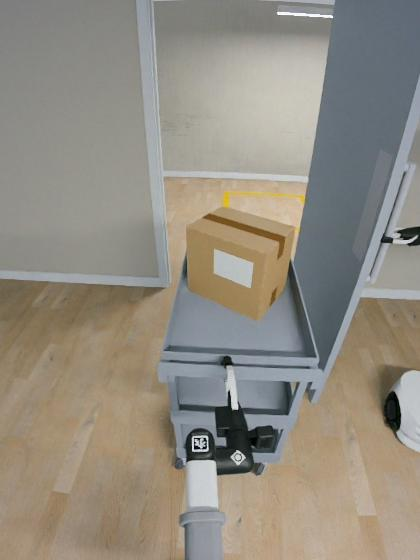

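Emit:
move:
  r2: {"base":{"translate_m":0.5},"pace":"default","contact_limits":{"translate_m":0.5}}
  blocking: false
  cameras: []

Emit:
wait:
  seconds: 4
  cameras: ["r2_head_camera"]

Scene clock: 667.20 s.
move: r2 moving
r1: as last shown
r1.lidar_m: 0.52 0.50 0.83 1.23 4.64 2.04 1.35 1.25 1.30 1.20 1.10 0.90
r1.motor_effort: lift_m=+24(24) arm_m=+4(4) wheel_0=+17(18) wheel_1=+4(4) wheel_2=+10(10)
r1.servo_current: wrist_yaw_rad=78(104) wrist_pitch_rad=39(46) wrist_roll_rad=33(59) gripper_m=59(59)
r1.contact_limits: arm_m 0.1; translate_m 0.7
r1.wrist_depth_mm: - - 253 236 227 216 209 / - - 253 235 229 217 210 / - - 256 236 229 219 210 / - - 256 170 229 220 211 / - - 257 237 231 220 213 / - 866 180 169 228 220 211 / - 146 256 167 148 220 213
r2.base_odometry: x=-1.207 y=-2.106 heading=-1.738
r2.turned_by_wheels: +0.000
r2.turned_by_imu: +0.000
r2.base_tilt: forward=-0.7 right=+0.0
r2.lidar_m: 0.62 2.22 2.39 2.35 2.56 3.79 3.81 3.08 2.43 2.41 1.23 0.62
r2.base_status: translate_m moving
r2.joint_positions: lift_m=+0.685 arm_m=+0.200 wrist_yaw_rad=-0.004 wrist_pitch_rad=+0.003 wrist_roll_rad=+1.570 gripper_m=-0.020
r2.joint_status: not commanded
r2.measured_speeds: translate_m=+0.121 strafe_m=+0.000 rotate_rad=+0.001 lift_m=+0.000 arm_m=+0.000 wrist_yaw_rad=-0.005 wrist_pitch_rad=+0.000 wrist_roll_rad=+0.000
r2.motor_effort: lift_m=+20(20) arm_m=+4(4) wheel_0=+6(14) wheel_1=+7(9) wheel_2=-19(19)
r2.servo_current: wrist_yaw_rad=39(52) wrist_pitch_rad=39(46) wrist_roll_rad=39(59) gripper_m=52(52)
r2.contact_limits: arm_m 0; translate_m 0.5
r2.hand_pose: x=+0.6589 y=-0.0885 z=+0.8621 quat_wxyz=(+0.707, +0.707, +0.000, -0.003) (m; r2's base frame)
r2.wrist_depth_mm: - - - 160 217 - - / 1661 - 564 162 220 - - / - 477 455 166 224 - - / 1618 - 504 228 228 831 - / 1708 - 569 171 232 - - / - - 184 174 181 - - / - 135 - - - - 496
pictures: none
No camera images: "cameras" was empty.

Scene clock: 669.87 s.
earlier move: r2 done
r1.base_odometry: x=-2.958 y=+0.799 heading=+0.001
r1.turned_by_wheels: +0.000
r1.turned_by_imu: +0.000
r1.base_tilt: forward=-1.6 right=+1.2
r1.lidar_m: 0.51 0.47 1.03 4.50 4.64 2.02 1.36 1.27 1.30 1.19 1.11 0.88
r1.base_status: not commanded
r1.joint_positions: lift_m=+0.860 arm_m=+0.133 wrist_yaw_rad=+0.815 wrist_pitch_rad=+0.002 wrist_roll_rad=+0.000 gripper_m=-0.024
r1.joint_status: not commanded
r1.measured_speeds: all 0
r1.motor_effort: lift_m=+24(24) arm_m=+4(4) wheel_0=+17(18) wheel_1=+4(4) wheel_2=+10(10)
r1.servo_current: wrist_yaw_rad=85(104) wrist_pitch_rad=33(52) wrist_roll_rad=39(65) gripper_m=65(65)
r1.contact_limits: arm_m 0.1; translate_m 0.7
r1.hand_pose: x=+0.5653 y=+0.1499 z=+1.0372 quat_wxyz=(+0.918, +0.000, +0.001, +0.396) (m; r1's base frame)
r1.wrist_depth_mm: 878 - 253 236 228 216 208 / - - 253 235 229 217 210 / - - 255 236 229 220 210 / 904 - 256 169 230 221 212 / 854 960 257 237 231 219 211 / - - 183 168 229 220 212 / - 160 257 167 148 220 213
r2.base_odometry: x=-1.285 y=-2.568 heading=-1.738
r2.turned_by_wheels: +0.000
r2.turned_by_imu: -0.001
r2.base_tilt: forward=-0.6 right=+0.1
r2.lidar_m: 0.64 1.71 2.34 2.28 2.51 3.75 - 3.17 2.52 1.05 0.82 0.56
r2.base_status: done
r2.joint_positions: lift_m=+0.685 arm_m=+0.200 wrist_yaw_rad=-0.004 wrist_pitch_rad=+0.003 wrist_roll_rad=+1.570 gripper_m=-0.020
r2.joint_status: not commanded
r2.measured_speeds: all 0
r2.motor_effort: lift_m=+20(20) arm_m=+4(4) wheel_0=+1(14) wheel_1=+2(10) wheel_2=-6(19)
r2.servo_current: wrist_yaw_rad=52(59) wrist_pitch_rad=39(52) wrist_roll_rad=52(59) gripper_m=52(59)
r2.contact_limits: arm_m 0; translate_m 0.5
r2.hand_pose: x=+0.6589 y=-0.0885 z=+0.8621 quat_wxyz=(+0.707, +0.707, +0.000, -0.003) (m; r2's base frame)
r2.wrist_depth_mm: - 404 402 117 173 - - / - 427 415 124 183 - - / - - 500 132 195 - - / - - 621 142 209 - - / - - - 154 228 1756 517 / - - 186 171 181 1464 462 / - - - - - - 1118
wait: 2.67 of 4 s (r2 has come to rest)
pictures: r2_head_camera
Images, in order (width x height): r2_head_camera 420x560.

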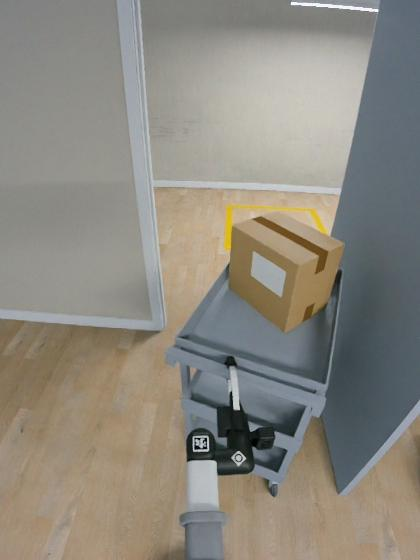

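Emit:
move:
  r2: {"base":{"translate_m":-0.45,"strafe_m":-0.28},"pace":"default","contact_limits":{"translate_m":0.4}}
  blocking: false
  cameras: []

Emit:
wait:
  seconds: 4
  cameras: ["r2_head_camera"]

Scene clock: 684.27 s.
move: r2 moving
r1: as last shown
r1.lidar_m: 0.48 0.53 1.01 4.50 4.66 2.00 1.37 1.27 1.30 1.19 1.09 0.88
r1.motor_effort: lift_m=+24(24) arm_m=+4(4) wheel_0=+18(18) wheel_1=+4(4) wheel_2=+10(10)
r1.servo_current: wrist_yaw_rad=78(98) wrist_pitch_rad=46(46) wrist_roll_rad=46(59) gripper_m=65(65)
r1.contact_limits: arm_m 0.1; translate_m 0.7
r1.wrist_depth_mm: 854 - 252 235 227 216 209 / 866 - 254 235 229 217 211 / - - 255 236 229 218 210 / - - 256 171 230 220 211 / 842 976 256 237 231 220 211 / 866 - 183 168 228 220 213 / - 160 256 168 147 220 213
r2.base_odometry: x=-1.299 y=-2.535 heading=-1.737
r2.turned_by_wheels: +0.001
r2.turned_by_imu: +0.002
r2.base_tilt: forward=-0.6 right=+0.0
r2.lidar_m: 0.63 1.75 2.37 2.30 2.50 3.82 - 3.11 2.48 1.04 0.81 0.56
r2.base_status: translate_m moving; strafe_m moving
r2.joint_positions: lift_m=+0.685 arm_m=+0.200 wrist_yaw_rad=+0.002 wrist_pitch_rad=+0.003 wrist_roll_rad=+1.570 gripper_m=-0.020
r2.joint_status: not commanded
r2.measured_speeds: translate_m=-0.118 strafe_m=-0.073 rotate_rad=-0.001 lift_m=+0.000 arm_m=+0.000 wrist_yaw_rad=+0.029 wrist_pitch_rad=+0.000 wrist_roll_rad=+0.000
r2.motor_effort: lift_m=+20(20) arm_m=+4(4) wheel_0=+7(7) wheel_1=-11(12) wheel_2=+14(15)
r2.servo_current: wrist_yaw_rad=46(52) wrist_pitch_rad=33(46) wrist_roll_rad=52(52) gripper_m=52(59)
r2.contact_limits: arm_m 0; translate_m 0.4
r2.hand_pose: x=+0.6594 y=-0.0869 z=+0.8621 quat_wxyz=(+0.707, +0.707, +0.002, -0.001) (m; r2's base frame)
r2.wrist_depth_mm: - 404 402 115 170 - - / - 424 415 122 181 - - / - - 496 131 195 - - / - - 627 143 209 - - / - - - 153 226 1808 521 / - - 183 171 180 - 477 / - - - - - - 1138
pictures: none
No camera images: "cameras" was empty.

Scene clock: 686.87 s.
earlier move: r2 done
r1.base_odometry: x=-2.958 y=+0.799 heading=+0.001
r1.turned_by_wheels: +0.000
r1.turned_by_imu: +0.000
r1.base_tilt: forward=-1.6 right=+1.2
r1.lidar_m: 0.51 0.48 0.57 0.99 4.66 2.01 1.35 1.26 1.31 1.18 1.10 0.89
r1.base_status: not commanded
r1.joint_positions: lift_m=+0.860 arm_m=+0.133 wrist_yaw_rad=+0.815 wrist_pitch_rad=+0.002 wrist_roll_rad=+0.000 gripper_m=-0.024
r1.joint_status: not commanded
r1.measured_speeds: all 0
r1.motor_effort: lift_m=+24(24) arm_m=+4(4) wheel_0=+18(18) wheel_1=+4(4) wheel_2=+10(10)
r1.servo_current: wrist_yaw_rad=85(111) wrist_pitch_rad=39(52) wrist_roll_rad=59(65) gripper_m=59(65)
r1.contact_limits: arm_m 0.1; translate_m 0.7
r1.hand_pose: x=+0.5653 y=+0.1499 z=+1.0372 quat_wxyz=(+0.918, +0.000, +0.001, +0.396) (m; r1's base frame)
r1.wrist_depth_mm: - - 253 235 229 216 208 / - - 253 234 228 217 211 / - - 255 236 229 220 211 / - - 256 171 231 220 211 / - - 256 236 231 220 212 / - - 183 169 229 220 212 / 609 146 257 167 148 219 213
r2.base_odometry: x=-1.487 y=-2.078 heading=-1.737
r2.turned_by_wheels: -0.001
r2.turned_by_imu: +0.000
r2.base_tilt: forward=-0.6 right=+0.0
r2.lidar_m: 0.58 2.15 2.65 2.62 2.84 3.86 3.82 2.75 2.18 2.10 1.00 0.65
r2.base_status: done
r2.joint_positions: lift_m=+0.685 arm_m=+0.200 wrist_yaw_rad=+0.002 wrist_pitch_rad=+0.003 wrist_roll_rad=+1.570 gripper_m=-0.020
r2.joint_status: not commanded
r2.measured_speeds: all 0
r2.motor_effort: lift_m=+20(20) arm_m=+4(4) wheel_0=+4(10) wheel_1=-1(14) wheel_2=+4(18)
r2.servo_current: wrist_yaw_rad=52(59) wrist_pitch_rad=39(46) wrist_roll_rad=52(59) gripper_m=46(59)
r2.contact_limits: arm_m 0; translate_m 0.4
r2.hand_pose: x=+0.6595 y=-0.0868 z=+0.8621 quat_wxyz=(+0.707, +0.707, +0.002, +0.000) (m; r2's base frame)
r2.wrist_depth_mm: - - 554 190 253 - - / - - - 186 248 - - / - - 621 183 245 842 - / 1618 - 480 181 240 854 - / 1708 - 512 179 236 831 - / 1708 - 185 175 180 - - / - - - - 229 - -
wait: 2.60 of 4 s (r2 has come to rest)
pictures: r2_head_camera
Images, in order (width x height): r2_head_camera 420x560.

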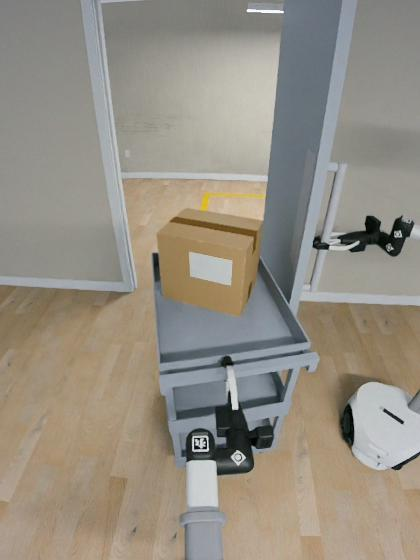

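Emit:
move:
  r2: {"base":{"translate_m":0.35,"strafe_m":0.06},"pace":"default","contact_limits":{"translate_m":0.4}}
  blocking: false
  cameras: []

Emit:
wait:
  seconds: 3
  cameras: ["r2_head_camera"]

Scene clock: 693.93 s.
move: r2 moving
r1: as last shown
r1.lidar_m: 0.52 0.50 0.59 0.97 4.68 2.02 1.33 1.28 1.29 1.19 1.07 0.89
r1.motor_effort: lift_m=+24(24) arm_m=+4(4) wheel_0=+17(18) wheel_1=+4(4) wheel_2=+10(10)
r1.servo_current: wrist_yaw_rad=91(91) wrist_pitch_rad=33(46) wrist_roll_rad=46(52) gripper_m=52(59)
r1.contact_limits: arm_m 0.1; translate_m 0.7
r1.wrist_depth_mm: - - 253 236 226 217 209 / - - 253 235 228 217 209 / - - 254 235 229 219 211 / - - 255 170 230 220 211 / - - 257 236 230 220 211 / - - 182 169 228 221 213 / 603 146 257 168 147 220 213
r2.base_odometry: x=-1.486 y=-2.109 heading=-1.737
r2.turned_by_wheels: +0.001
r2.turned_by_imu: +0.001
r2.base_tilt: forward=-0.7 right=+0.1
r2.lidar_m: 0.58 2.13 2.64 2.63 2.85 3.90 3.89 2.72 2.18 2.13 0.99 0.62
r2.base_status: translate_m moving; strafe_m moving
r2.joint_positions: lift_m=+0.685 arm_m=+0.200 wrist_yaw_rad=+0.001 wrist_pitch_rad=+0.003 wrist_roll_rad=+1.570 gripper_m=-0.020
r2.joint_status: not commanded
r2.measured_speeds: translate_m=+0.121 strafe_m=+0.022 rotate_rad=-0.001 lift_m=+0.000 arm_m=+0.000 wrist_yaw_rad=+0.000 wrist_pitch_rad=+0.000 wrist_roll_rad=+0.000
r2.motor_effort: lift_m=+20(20) arm_m=+4(4) wheel_0=+10(10) wheel_1=+11(11) wheel_2=-16(16)
r2.servo_current: wrist_yaw_rad=59(59) wrist_pitch_rad=46(46) wrist_roll_rad=46(52) gripper_m=46(52)
r2.contact_limits: arm_m 0; translate_m 0.4
r2.hand_pose: x=+0.6594 y=-0.0870 z=+0.8621 quat_wxyz=(+0.707, +0.707, +0.002, -0.001) (m; r2's base frame)
r2.wrist_depth_mm: - - 539 190 252 - - / - - - 186 248 - - / - - 615 183 244 820 - / 1661 - 480 180 240 842 - / - - 512 178 236 831 - / 1618 - 186 175 180 - - / - - - - 229 - -
pictures: none
No camera images: "cameras" was empty.

Scene clock: 696.10 s.
earlier move: r2 done
r1.base_odometry: x=-2.958 y=+0.799 heading=+0.001
r1.turned_by_wheels: +0.000
r1.turned_by_imu: +0.000
r1.base_tilt: forward=-1.6 right=+1.2
r1.lidar_m: 0.51 0.51 0.86 0.98 4.66 2.03 1.38 1.26 1.30 1.17 1.09 0.89
r1.base_status: not commanded
r1.joint_positions: lift_m=+0.860 arm_m=+0.133 wrist_yaw_rad=+0.815 wrist_pitch_rad=+0.002 wrist_roll_rad=+0.000 gripper_m=-0.024
r1.joint_status: not commanded
r1.measured_speeds: all 0
r1.motor_effort: lift_m=+24(24) arm_m=+4(4) wheel_0=+17(18) wheel_1=+4(4) wheel_2=+10(10)
r1.servo_current: wrist_yaw_rad=78(104) wrist_pitch_rad=39(52) wrist_roll_rad=46(59) gripper_m=59(65)
r1.contact_limits: arm_m 0.1; translate_m 0.7
r1.hand_pose: x=+0.5653 y=+0.1499 z=+1.0372 quat_wxyz=(+0.918, +0.000, +0.001, +0.396) (m; r1's base frame)
r1.wrist_depth_mm: - - 253 235 227 216 208 / - - 252 236 228 217 210 / - - 255 236 229 220 210 / - - 256 170 229 220 211 / - - 256 236 231 219 212 / - - 183 168 228 220 213 / - 154 256 168 148 220 213
r2.base_odometry: x=-1.485 y=-2.433 heading=-1.737
r2.turned_by_wheels: +0.000
r2.turned_by_imu: -0.001
r2.base_tilt: forward=-0.6 right=+0.1
r2.lidar_m: 0.59 1.80 2.58 2.51 2.72 4.08 4.23 2.87 2.27 0.97 0.86 0.61
r2.base_status: done
r2.joint_positions: lift_m=+0.685 arm_m=+0.200 wrist_yaw_rad=-0.004 wrist_pitch_rad=+0.003 wrist_roll_rad=+1.570 gripper_m=-0.020
r2.joint_status: not commanded
r2.measured_speeds: all 0
r2.motor_effort: lift_m=+20(20) arm_m=+4(4) wheel_0=+3(14) wheel_1=+2(11) wheel_2=-2(21)
r2.servo_current: wrist_yaw_rad=52(65) wrist_pitch_rad=39(46) wrist_roll_rad=39(59) gripper_m=52(59)
r2.contact_limits: arm_m 0; translate_m 0.4
r2.hand_pose: x=+0.6590 y=-0.0884 z=+0.8621 quat_wxyz=(+0.707, +0.707, +0.000, -0.002) (m; r2's base frame)
r2.wrist_depth_mm: - - - 177 236 - - / - - - 176 236 - - / - - 512 176 236 842 - / - - 484 235 236 854 - / - - 530 174 235 - - / - - 187 175 179 - - / - 143 - - - - 504
wait: 2.17 of 3 s (r2 has come to rest)
pictures: r2_head_camera
Images, in order (width x height): r2_head_camera 420x560.

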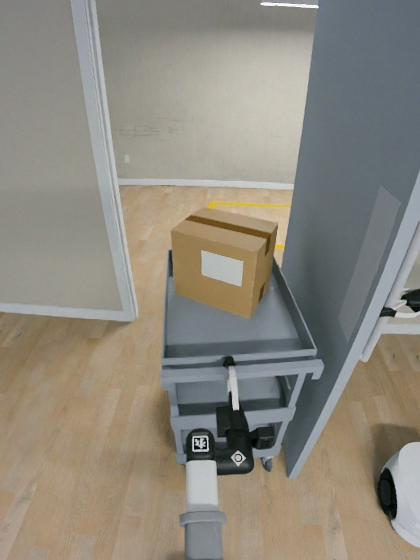

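Emit:
move:
  r1: {"base":{"translate_m":-0.12},"pace":"slow","contact_limits":{"translate_m":0.8}}
  blocking: false
  cameras: []

Emit:
wait:
  seconds: 3
  cameras: ["r1_head_left_camera","r2_head_camera"]

Scene clock: 712.13 s.
move: r1 moving
r1.base_odometry: x=-2.970 y=+0.799 heading=+0.003
r1.turned_by_wheels: +0.002
r1.turned_by_imu: +0.002
r1.base_tilt: forward=-1.6 right=+1.2
r1.lidar_m: 0.49 0.52 0.87 1.04 4.66 2.01 1.32 1.25 1.30 1.20 1.10 0.87
r1.base_status: translate_m moving
r1.joint_positions: lift_m=+0.860 arm_m=+0.133 wrist_yaw_rad=+0.815 wrist_pitch_rad=+0.002 wrist_roll_rad=+0.000 gripper_m=-0.024
r1.joint_status: not commanded
r1.measured_speeds: translate_m=-0.048 strafe_m=-0.001 rotate_rad=-0.001 lift_m=+0.000 arm_m=+0.000 wrist_yaw_rad=+0.000 wrist_pitch_rad=+0.000 wrist_roll_rad=+0.000
r1.motor_effort: lift_m=+24(24) arm_m=+4(4) wheel_0=+8(16) wheel_1=+0(3) wheel_2=+15(16)
r1.servo_current: wrist_yaw_rad=85(85) wrist_pitch_rad=46(46) wrist_roll_rad=33(59) gripper_m=59(65)
r1.contact_limits: arm_m 0.1; translate_m 0.8
r1.hand_pose: x=+0.5653 y=+0.1499 z=+1.0372 quat_wxyz=(+0.918, +0.000, +0.001, +0.396) (m; r1's base frame)
r1.wrist_depth_mm: - - 254 237 230 220 212 / - - 256 176 230 220 214 / - - 257 173 232 222 214 / - - 258 171 233 222 214 / - - 258 171 233 222 216 / - - 186 170 231 223 216 / - - 255 165 153 220 216
r2: as last shown
r2.turned_by_imu: +0.000
r2.base_tilt: forward=-0.7 right=+0.0
r2.lidar_m: 0.59 1.80 2.58 2.51 2.75 4.08 4.20 2.85 2.25 0.96 0.85 0.61
r2.motor_effort: lift_m=+20(20) arm_m=+4(4) wheel_0=+3(3) wheel_1=+2(2) wheel_2=-2(3)
r2.servo_current: wrist_yaw_rad=46(52) wrist_pitch_rad=39(46) wrist_roll_rad=46(52) gripper_m=52(52)
r2.contact_limits: arm_m 0; translate_m 0.4
r2.wrist_depth_mm: - - - 176 237 - - / - - - 176 236 - - / - - 508 175 236 842 - / - - 480 235 235 831 - / - - 535 175 235 - - / - - 186 174 179 - - / - 143 - - - - 500
pictures: none
No camera images: "cameras" was empty.

Scene clock: 714.23 s.
earlier move: r1 done
r1.base_odometry: x=-3.078 y=+0.798 heading=+0.000
r1.turned_by_wheels: -0.003
r1.turned_by_imu: -0.031
r1.base_tilt: forward=-1.5 right=+1.3
r1.lidar_m: 0.51 0.56 0.89 4.57 4.58 1.97 1.30 1.18 1.22 1.28 1.17 0.99
r1.base_status: done
r1.joint_positions: lift_m=+0.860 arm_m=+0.133 wrist_yaw_rad=+0.788 wrist_pitch_rad=+0.002 wrist_roll_rad=+0.000 gripper_m=-0.024
r1.joint_status: not commanded
r1.measured_speeds: all 0
r1.motor_effort: lift_m=+24(24) arm_m=-4(4) wheel_0=-16(21) wheel_1=-7(13) wheel_2=+2(16)
r1.servo_current: wrist_yaw_rad=78(98) wrist_pitch_rad=46(46) wrist_roll_rad=59(65) gripper_m=59(65)
r1.contact_limits: arm_m 0.1; translate_m 0.8
r1.hand_pose: x=+0.5693 y=+0.1427 z=+1.0372 quat_wxyz=(+0.923, +0.000, +0.001, +0.384) (m; r1's base frame)
r1.wrist_depth_mm: - - 239 167 243 244 245 / - - 240 168 243 244 246 / - - 241 168 243 245 246 / - - 242 169 244 245 246 / 768 768 243 243 244 246 248 / - - 243 172 177 247 247 / - - 177 165 246 150 248
r2.base_odometry: x=-1.485 y=-2.433 heading=-1.737
r2.turned_by_wheels: +0.000
r2.turned_by_imu: +0.000
r2.base_tilt: forward=-0.6 right=+0.1
r2.lidar_m: 0.55 1.80 2.57 2.52 2.75 4.13 4.22 2.88 2.26 0.94 0.88 0.62
r2.base_status: not commanded
r2.joint_positions: lift_m=+0.685 arm_m=+0.200 wrist_yaw_rad=-0.004 wrist_pitch_rad=+0.003 wrist_roll_rad=+1.570 gripper_m=-0.020
r2.joint_status: not commanded
r2.measured_speeds: all 0
r2.motor_effort: lift_m=+19(20) arm_m=+4(4) wheel_0=+3(4) wheel_1=+2(2) wheel_2=-2(3)
r2.servo_current: wrist_yaw_rad=59(59) wrist_pitch_rad=46(46) wrist_roll_rad=39(59) gripper_m=46(59)
r2.contact_limits: arm_m 0; translate_m 0.4
r2.hand_pose: x=+0.6590 y=-0.0884 z=+0.8621 quat_wxyz=(+0.707, +0.707, +0.000, -0.002) (m; r2's base frame)
r2.wrist_depth_mm: - - - 176 237 - - / - - - 176 236 - - / - - 508 176 236 854 - / - - 484 235 236 820 - / - - 535 175 236 - - / - - 187 174 179 - - / - 143 - - - - 500
wait: 2.10 of 3 s (r1 has come to rest)
pictures: r1_head_left_camera, r2_head_camera
Images, in order (width x height): r1_head_left_camera 420x672, r2_head_camera 420x560.

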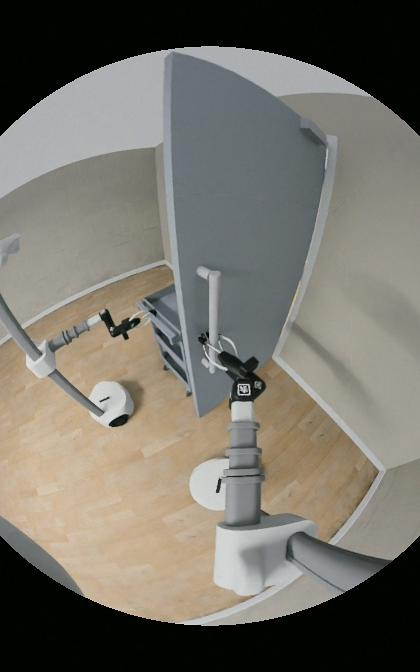

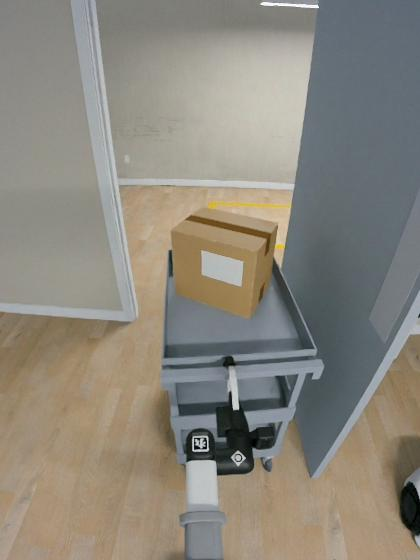

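Emit:
move:
  r1: {"base":{"translate_m":-0.12},"pace":"slow","contact_limits":{"translate_m":0.8}}
  r2: {"base":{"translate_m":0.3,"strafe_m":0.05},"pace":"slow","contact_limits":{"translate_m":0.4}}
  blocking: false
  cameras: []

Emit:
wait:
  seconds: 2
  cameras: []

Emit:
wait:
  seconds: 3
  cameras: ["r1_head_left_camera","r2_head_camera"]

Scene clock: 720.23 s.
move: r1 moving; r2 moving
r1.base_odometry: x=-3.090 y=+0.798 heading=-0.002
r1.turned_by_wheels: -0.001
r1.turned_by_imu: -0.039
r1.base_tilt: forward=-1.5 right=+1.3
r1.lidar_m: 0.51 0.55 0.91 4.39 4.58 2.04 1.31 1.18 1.21 1.29 1.18 1.04
r1.base_status: translate_m moving
r1.joint_positions: lift_m=+0.860 arm_m=+0.133 wrist_yaw_rad=+0.788 wrist_pitch_rad=+0.002 wrist_roll_rad=+0.000 gripper_m=-0.024
r1.joint_status: not commanded
r1.measured_speeds: translate_m=-0.049 strafe_m=-0.001 rotate_rad=-0.001 lift_m=+0.000 arm_m=+0.000 wrist_yaw_rad=+0.000 wrist_pitch_rad=+0.000 wrist_roll_rad=+0.000
r1.motor_effort: lift_m=+24(24) arm_m=-4(4) wheel_0=-19(20) wheel_1=-10(10) wheel_2=+9(9)
r1.servo_current: wrist_yaw_rad=85(98) wrist_pitch_rad=39(46) wrist_roll_rad=46(59) gripper_m=59(59)
r1.contact_limits: arm_m 0.1; translate_m 0.8
r1.hand_pose: x=+0.5694 y=+0.1427 z=+1.0372 quat_wxyz=(+0.923, +0.000, +0.001, +0.384) (m; r1's base frame)
r1.wrist_depth_mm: - - 237 164 244 248 252 / - - 239 164 245 250 252 / - - 239 165 245 249 252 / - - 240 166 246 250 253 / 778 788 241 241 247 251 253 / - - 240 168 178 252 254 / - - 180 163 248 154 254
r2.base_odometry: x=-1.485 y=-2.445 heading=-1.737
r2.turned_by_wheels: +0.000
r2.turned_by_imu: +0.001
r2.base_tilt: forward=-0.7 right=+0.1
r2.lidar_m: 0.58 1.79 2.56 2.53 2.75 4.12 - 2.87 2.25 0.92 0.87 0.63
r2.base_status: translate_m moving; strafe_m moving
r2.joint_positions: lift_m=+0.685 arm_m=+0.200 wrist_yaw_rad=-0.004 wrist_pitch_rad=+0.003 wrist_roll_rad=+1.570 gripper_m=-0.020
r2.joint_status: not commanded
r2.measured_speeds: translate_m=+0.049 strafe_m=+0.008 rotate_rad=+0.002 lift_m=+0.000 arm_m=+0.000 wrist_yaw_rad=+0.000 wrist_pitch_rad=+0.000 wrist_roll_rad=+0.000
r2.motor_effort: lift_m=+20(20) arm_m=+4(4) wheel_0=+5(8) wheel_1=+6(8) wheel_2=-11(12)
r2.servo_current: wrist_yaw_rad=39(59) wrist_pitch_rad=39(46) wrist_roll_rad=39(52) gripper_m=52(52)
r2.contact_limits: arm_m 0; translate_m 0.4
r2.hand_pose: x=+0.6590 y=-0.0884 z=+0.8621 quat_wxyz=(+0.707, +0.707, +0.000, -0.002) (m; r2's base frame)
r2.wrist_depth_mm: - - - 176 236 - - / - - - 175 236 - - / - - 508 176 235 831 - / - - 480 234 236 831 - / - - 535 174 236 - - / - - 187 174 180 - - / - 143 - - - - 500
pictures: none
No camera images: "cameras" was empty.

Scene clock: 722.23 s.
earlier move: r1 moving; r2 moving
r1.base_odometry: x=-3.197 y=+0.799 heading=+0.000
r1.turned_by_wheels: +0.002
r1.turned_by_imu: -0.277
r1.base_tilt: forward=-1.6 right=+1.2
r1.lidar_m: 0.53 0.53 0.85 3.77 4.56 3.55 1.57 1.24 1.23 1.33 1.29 1.27
r1.base_status: translate_m moving
r1.joint_positions: lift_m=+0.860 arm_m=+0.133 wrist_yaw_rad=+0.797 wrist_pitch_rad=+0.002 wrist_roll_rad=+0.000 gripper_m=-0.024
r1.joint_status: not commanded
r1.measured_speeds: all 0
r1.motor_effort: lift_m=+24(24) arm_m=-8(9) wheel_0=+1(20) wheel_1=-7(14) wheel_2=+12(21)
r1.servo_current: wrist_yaw_rad=46(98) wrist_pitch_rad=39(52) wrist_roll_rad=46(59) gripper_m=59(65)
r1.contact_limits: arm_m 0.1; translate_m 0.8
r1.hand_pose: x=+0.5684 y=+0.1452 z=+1.0372 quat_wxyz=(+0.922, +0.000, +0.001, +0.388) (m; r1's base frame)
r1.wrist_depth_mm: - - 236 173 285 310 345 / - - 236 174 285 312 338 / - - 236 175 282 310 345 / - - 236 176 286 312 345 / - 798 236 176 285 312 347 / - - 208 177 183 315 347 / - - 235 173 283 144 349
r2.base_odometry: x=-1.486 y=-2.633 heading=-1.737
r2.turned_by_wheels: +0.000
r2.turned_by_imu: +0.001
r2.base_tilt: forward=-0.7 right=+0.0
r2.lidar_m: 0.60 1.60 2.43 2.46 2.68 4.03 - 2.95 2.32 0.85 0.72 0.62
r2.base_status: translate_m moving; strafe_m moving
r2.joint_positions: lift_m=+0.685 arm_m=+0.200 wrist_yaw_rad=-0.004 wrist_pitch_rad=+0.003 wrist_roll_rad=+1.570 gripper_m=-0.020
r2.joint_status: not commanded
r2.measured_speeds: translate_m=+0.099 strafe_m=+0.016 rotate_rad=+0.004 lift_m=+0.000 arm_m=+0.000 wrist_yaw_rad=+0.000 wrist_pitch_rad=+0.000 wrist_roll_rad=+0.000
r2.motor_effort: lift_m=+20(20) arm_m=+4(4) wheel_0=+6(10) wheel_1=+7(8) wheel_2=-8(12)
r2.servo_current: wrist_yaw_rad=52(59) wrist_pitch_rad=39(52) wrist_roll_rad=52(59) gripper_m=46(59)
r2.contact_limits: arm_m 0; translate_m 0.4
r2.hand_pose: x=+0.6590 y=-0.0884 z=+0.8621 quat_wxyz=(+0.707, +0.707, +0.000, -0.002) (m; r2's base frame)
r2.wrist_depth_mm: - - - 165 224 - - / - - 621 167 225 759 - / - - 462 169 229 - - / - - 492 229 230 831 - / - - 554 173 233 - - / - - 187 175 181 - - / - - - - - - 492
wait: 2.00 s; no rest
pictures: none
No camera images: "cameras" was empty.

Scene clock: 722.40 s.
earlier move: r1 done; r2 moving
r1.base_odometry: x=-3.197 y=+0.799 heading=+0.000
r1.turned_by_wheels: +0.000
r1.turned_by_imu: +0.000
r1.base_tilt: forward=-1.5 right=+1.3
r1.lidar_m: 0.51 0.53 0.85 3.78 4.59 3.50 1.59 1.23 1.22 1.31 1.31 1.26
r1.base_status: done
r1.joint_positions: lift_m=+0.860 arm_m=+0.133 wrist_yaw_rad=+0.797 wrist_pitch_rad=+0.002 wrist_roll_rad=+0.000 gripper_m=-0.024
r1.joint_status: not commanded
r1.measured_speeds: all 0
r1.motor_effort: lift_m=+24(24) arm_m=-9(9) wheel_0=+0(20) wheel_1=-6(14) wheel_2=+13(21)
r1.servo_current: wrist_yaw_rad=59(98) wrist_pitch_rad=46(52) wrist_roll_rad=33(59) gripper_m=59(65)
r1.contact_limits: arm_m 0.1; translate_m 0.8
r1.hand_pose: x=+0.5684 y=+0.1452 z=+1.0372 quat_wxyz=(+0.922, +0.000, +0.001, +0.388) (m; r1's base frame)
r1.wrist_depth_mm: - - 236 174 285 310 343 / - - 236 175 286 310 338 / - - 237 174 282 312 345 / - - 236 176 285 312 345 / 768 798 237 176 286 314 347 / - - 208 177 183 314 349 / - - 235 173 285 145 349
r2.base_odometry: x=-1.486 y=-2.650 heading=-1.737
r2.turned_by_wheels: +0.000
r2.turned_by_imu: +0.000
r2.base_tilt: forward=-0.7 right=+0.0
r2.lidar_m: 0.59 1.54 2.37 2.46 2.69 4.00 - 2.95 2.31 0.86 0.72 0.61
r2.base_status: translate_m moving; strafe_m moving
r2.joint_positions: lift_m=+0.685 arm_m=+0.200 wrist_yaw_rad=-0.004 wrist_pitch_rad=+0.003 wrist_roll_rad=+1.570 gripper_m=-0.020
r2.joint_status: not commanded
r2.measured_speeds: translate_m=+0.100 strafe_m=+0.015 rotate_rad=+0.002 lift_m=+0.000 arm_m=+0.000 wrist_yaw_rad=+0.000 wrist_pitch_rad=+0.000 wrist_roll_rad=+0.000
r2.motor_effort: lift_m=+20(20) arm_m=+4(4) wheel_0=+5(10) wheel_1=+6(8) wheel_2=-9(12)
r2.servo_current: wrist_yaw_rad=39(59) wrist_pitch_rad=46(52) wrist_roll_rad=52(59) gripper_m=52(59)
r2.contact_limits: arm_m 0; translate_m 0.4
r2.hand_pose: x=+0.6590 y=-0.0884 z=+0.8621 quat_wxyz=(+0.707, +0.707, +0.000, -0.002) (m; r2's base frame)
r2.wrist_depth_mm: - - - 164 222 1708 - / - - 609 166 225 759 - / - 512 462 168 227 - - / - - 492 229 230 820 - / - - 554 173 234 - - / - - 187 175 180 - - / - - - - - - 484
wait: 0.17 of 3 s (r1 has come to rest)
pictures: r1_head_left_camera, r2_head_camera
Images, in order (width x height): r1_head_left_camera 420x672, r2_head_camera 420x560.

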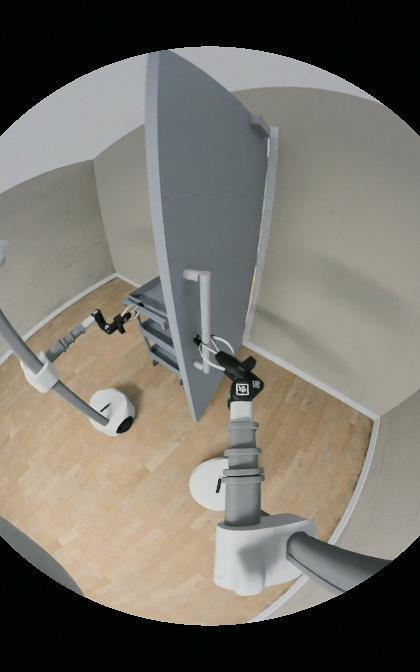

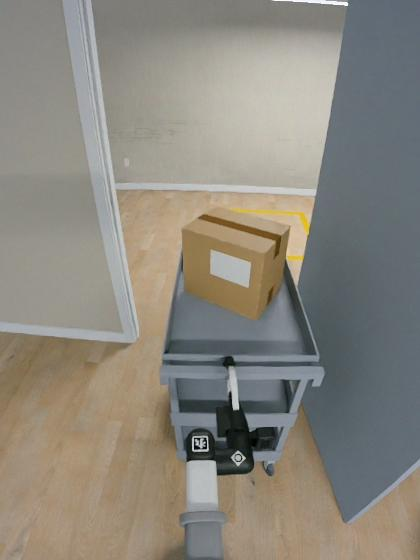

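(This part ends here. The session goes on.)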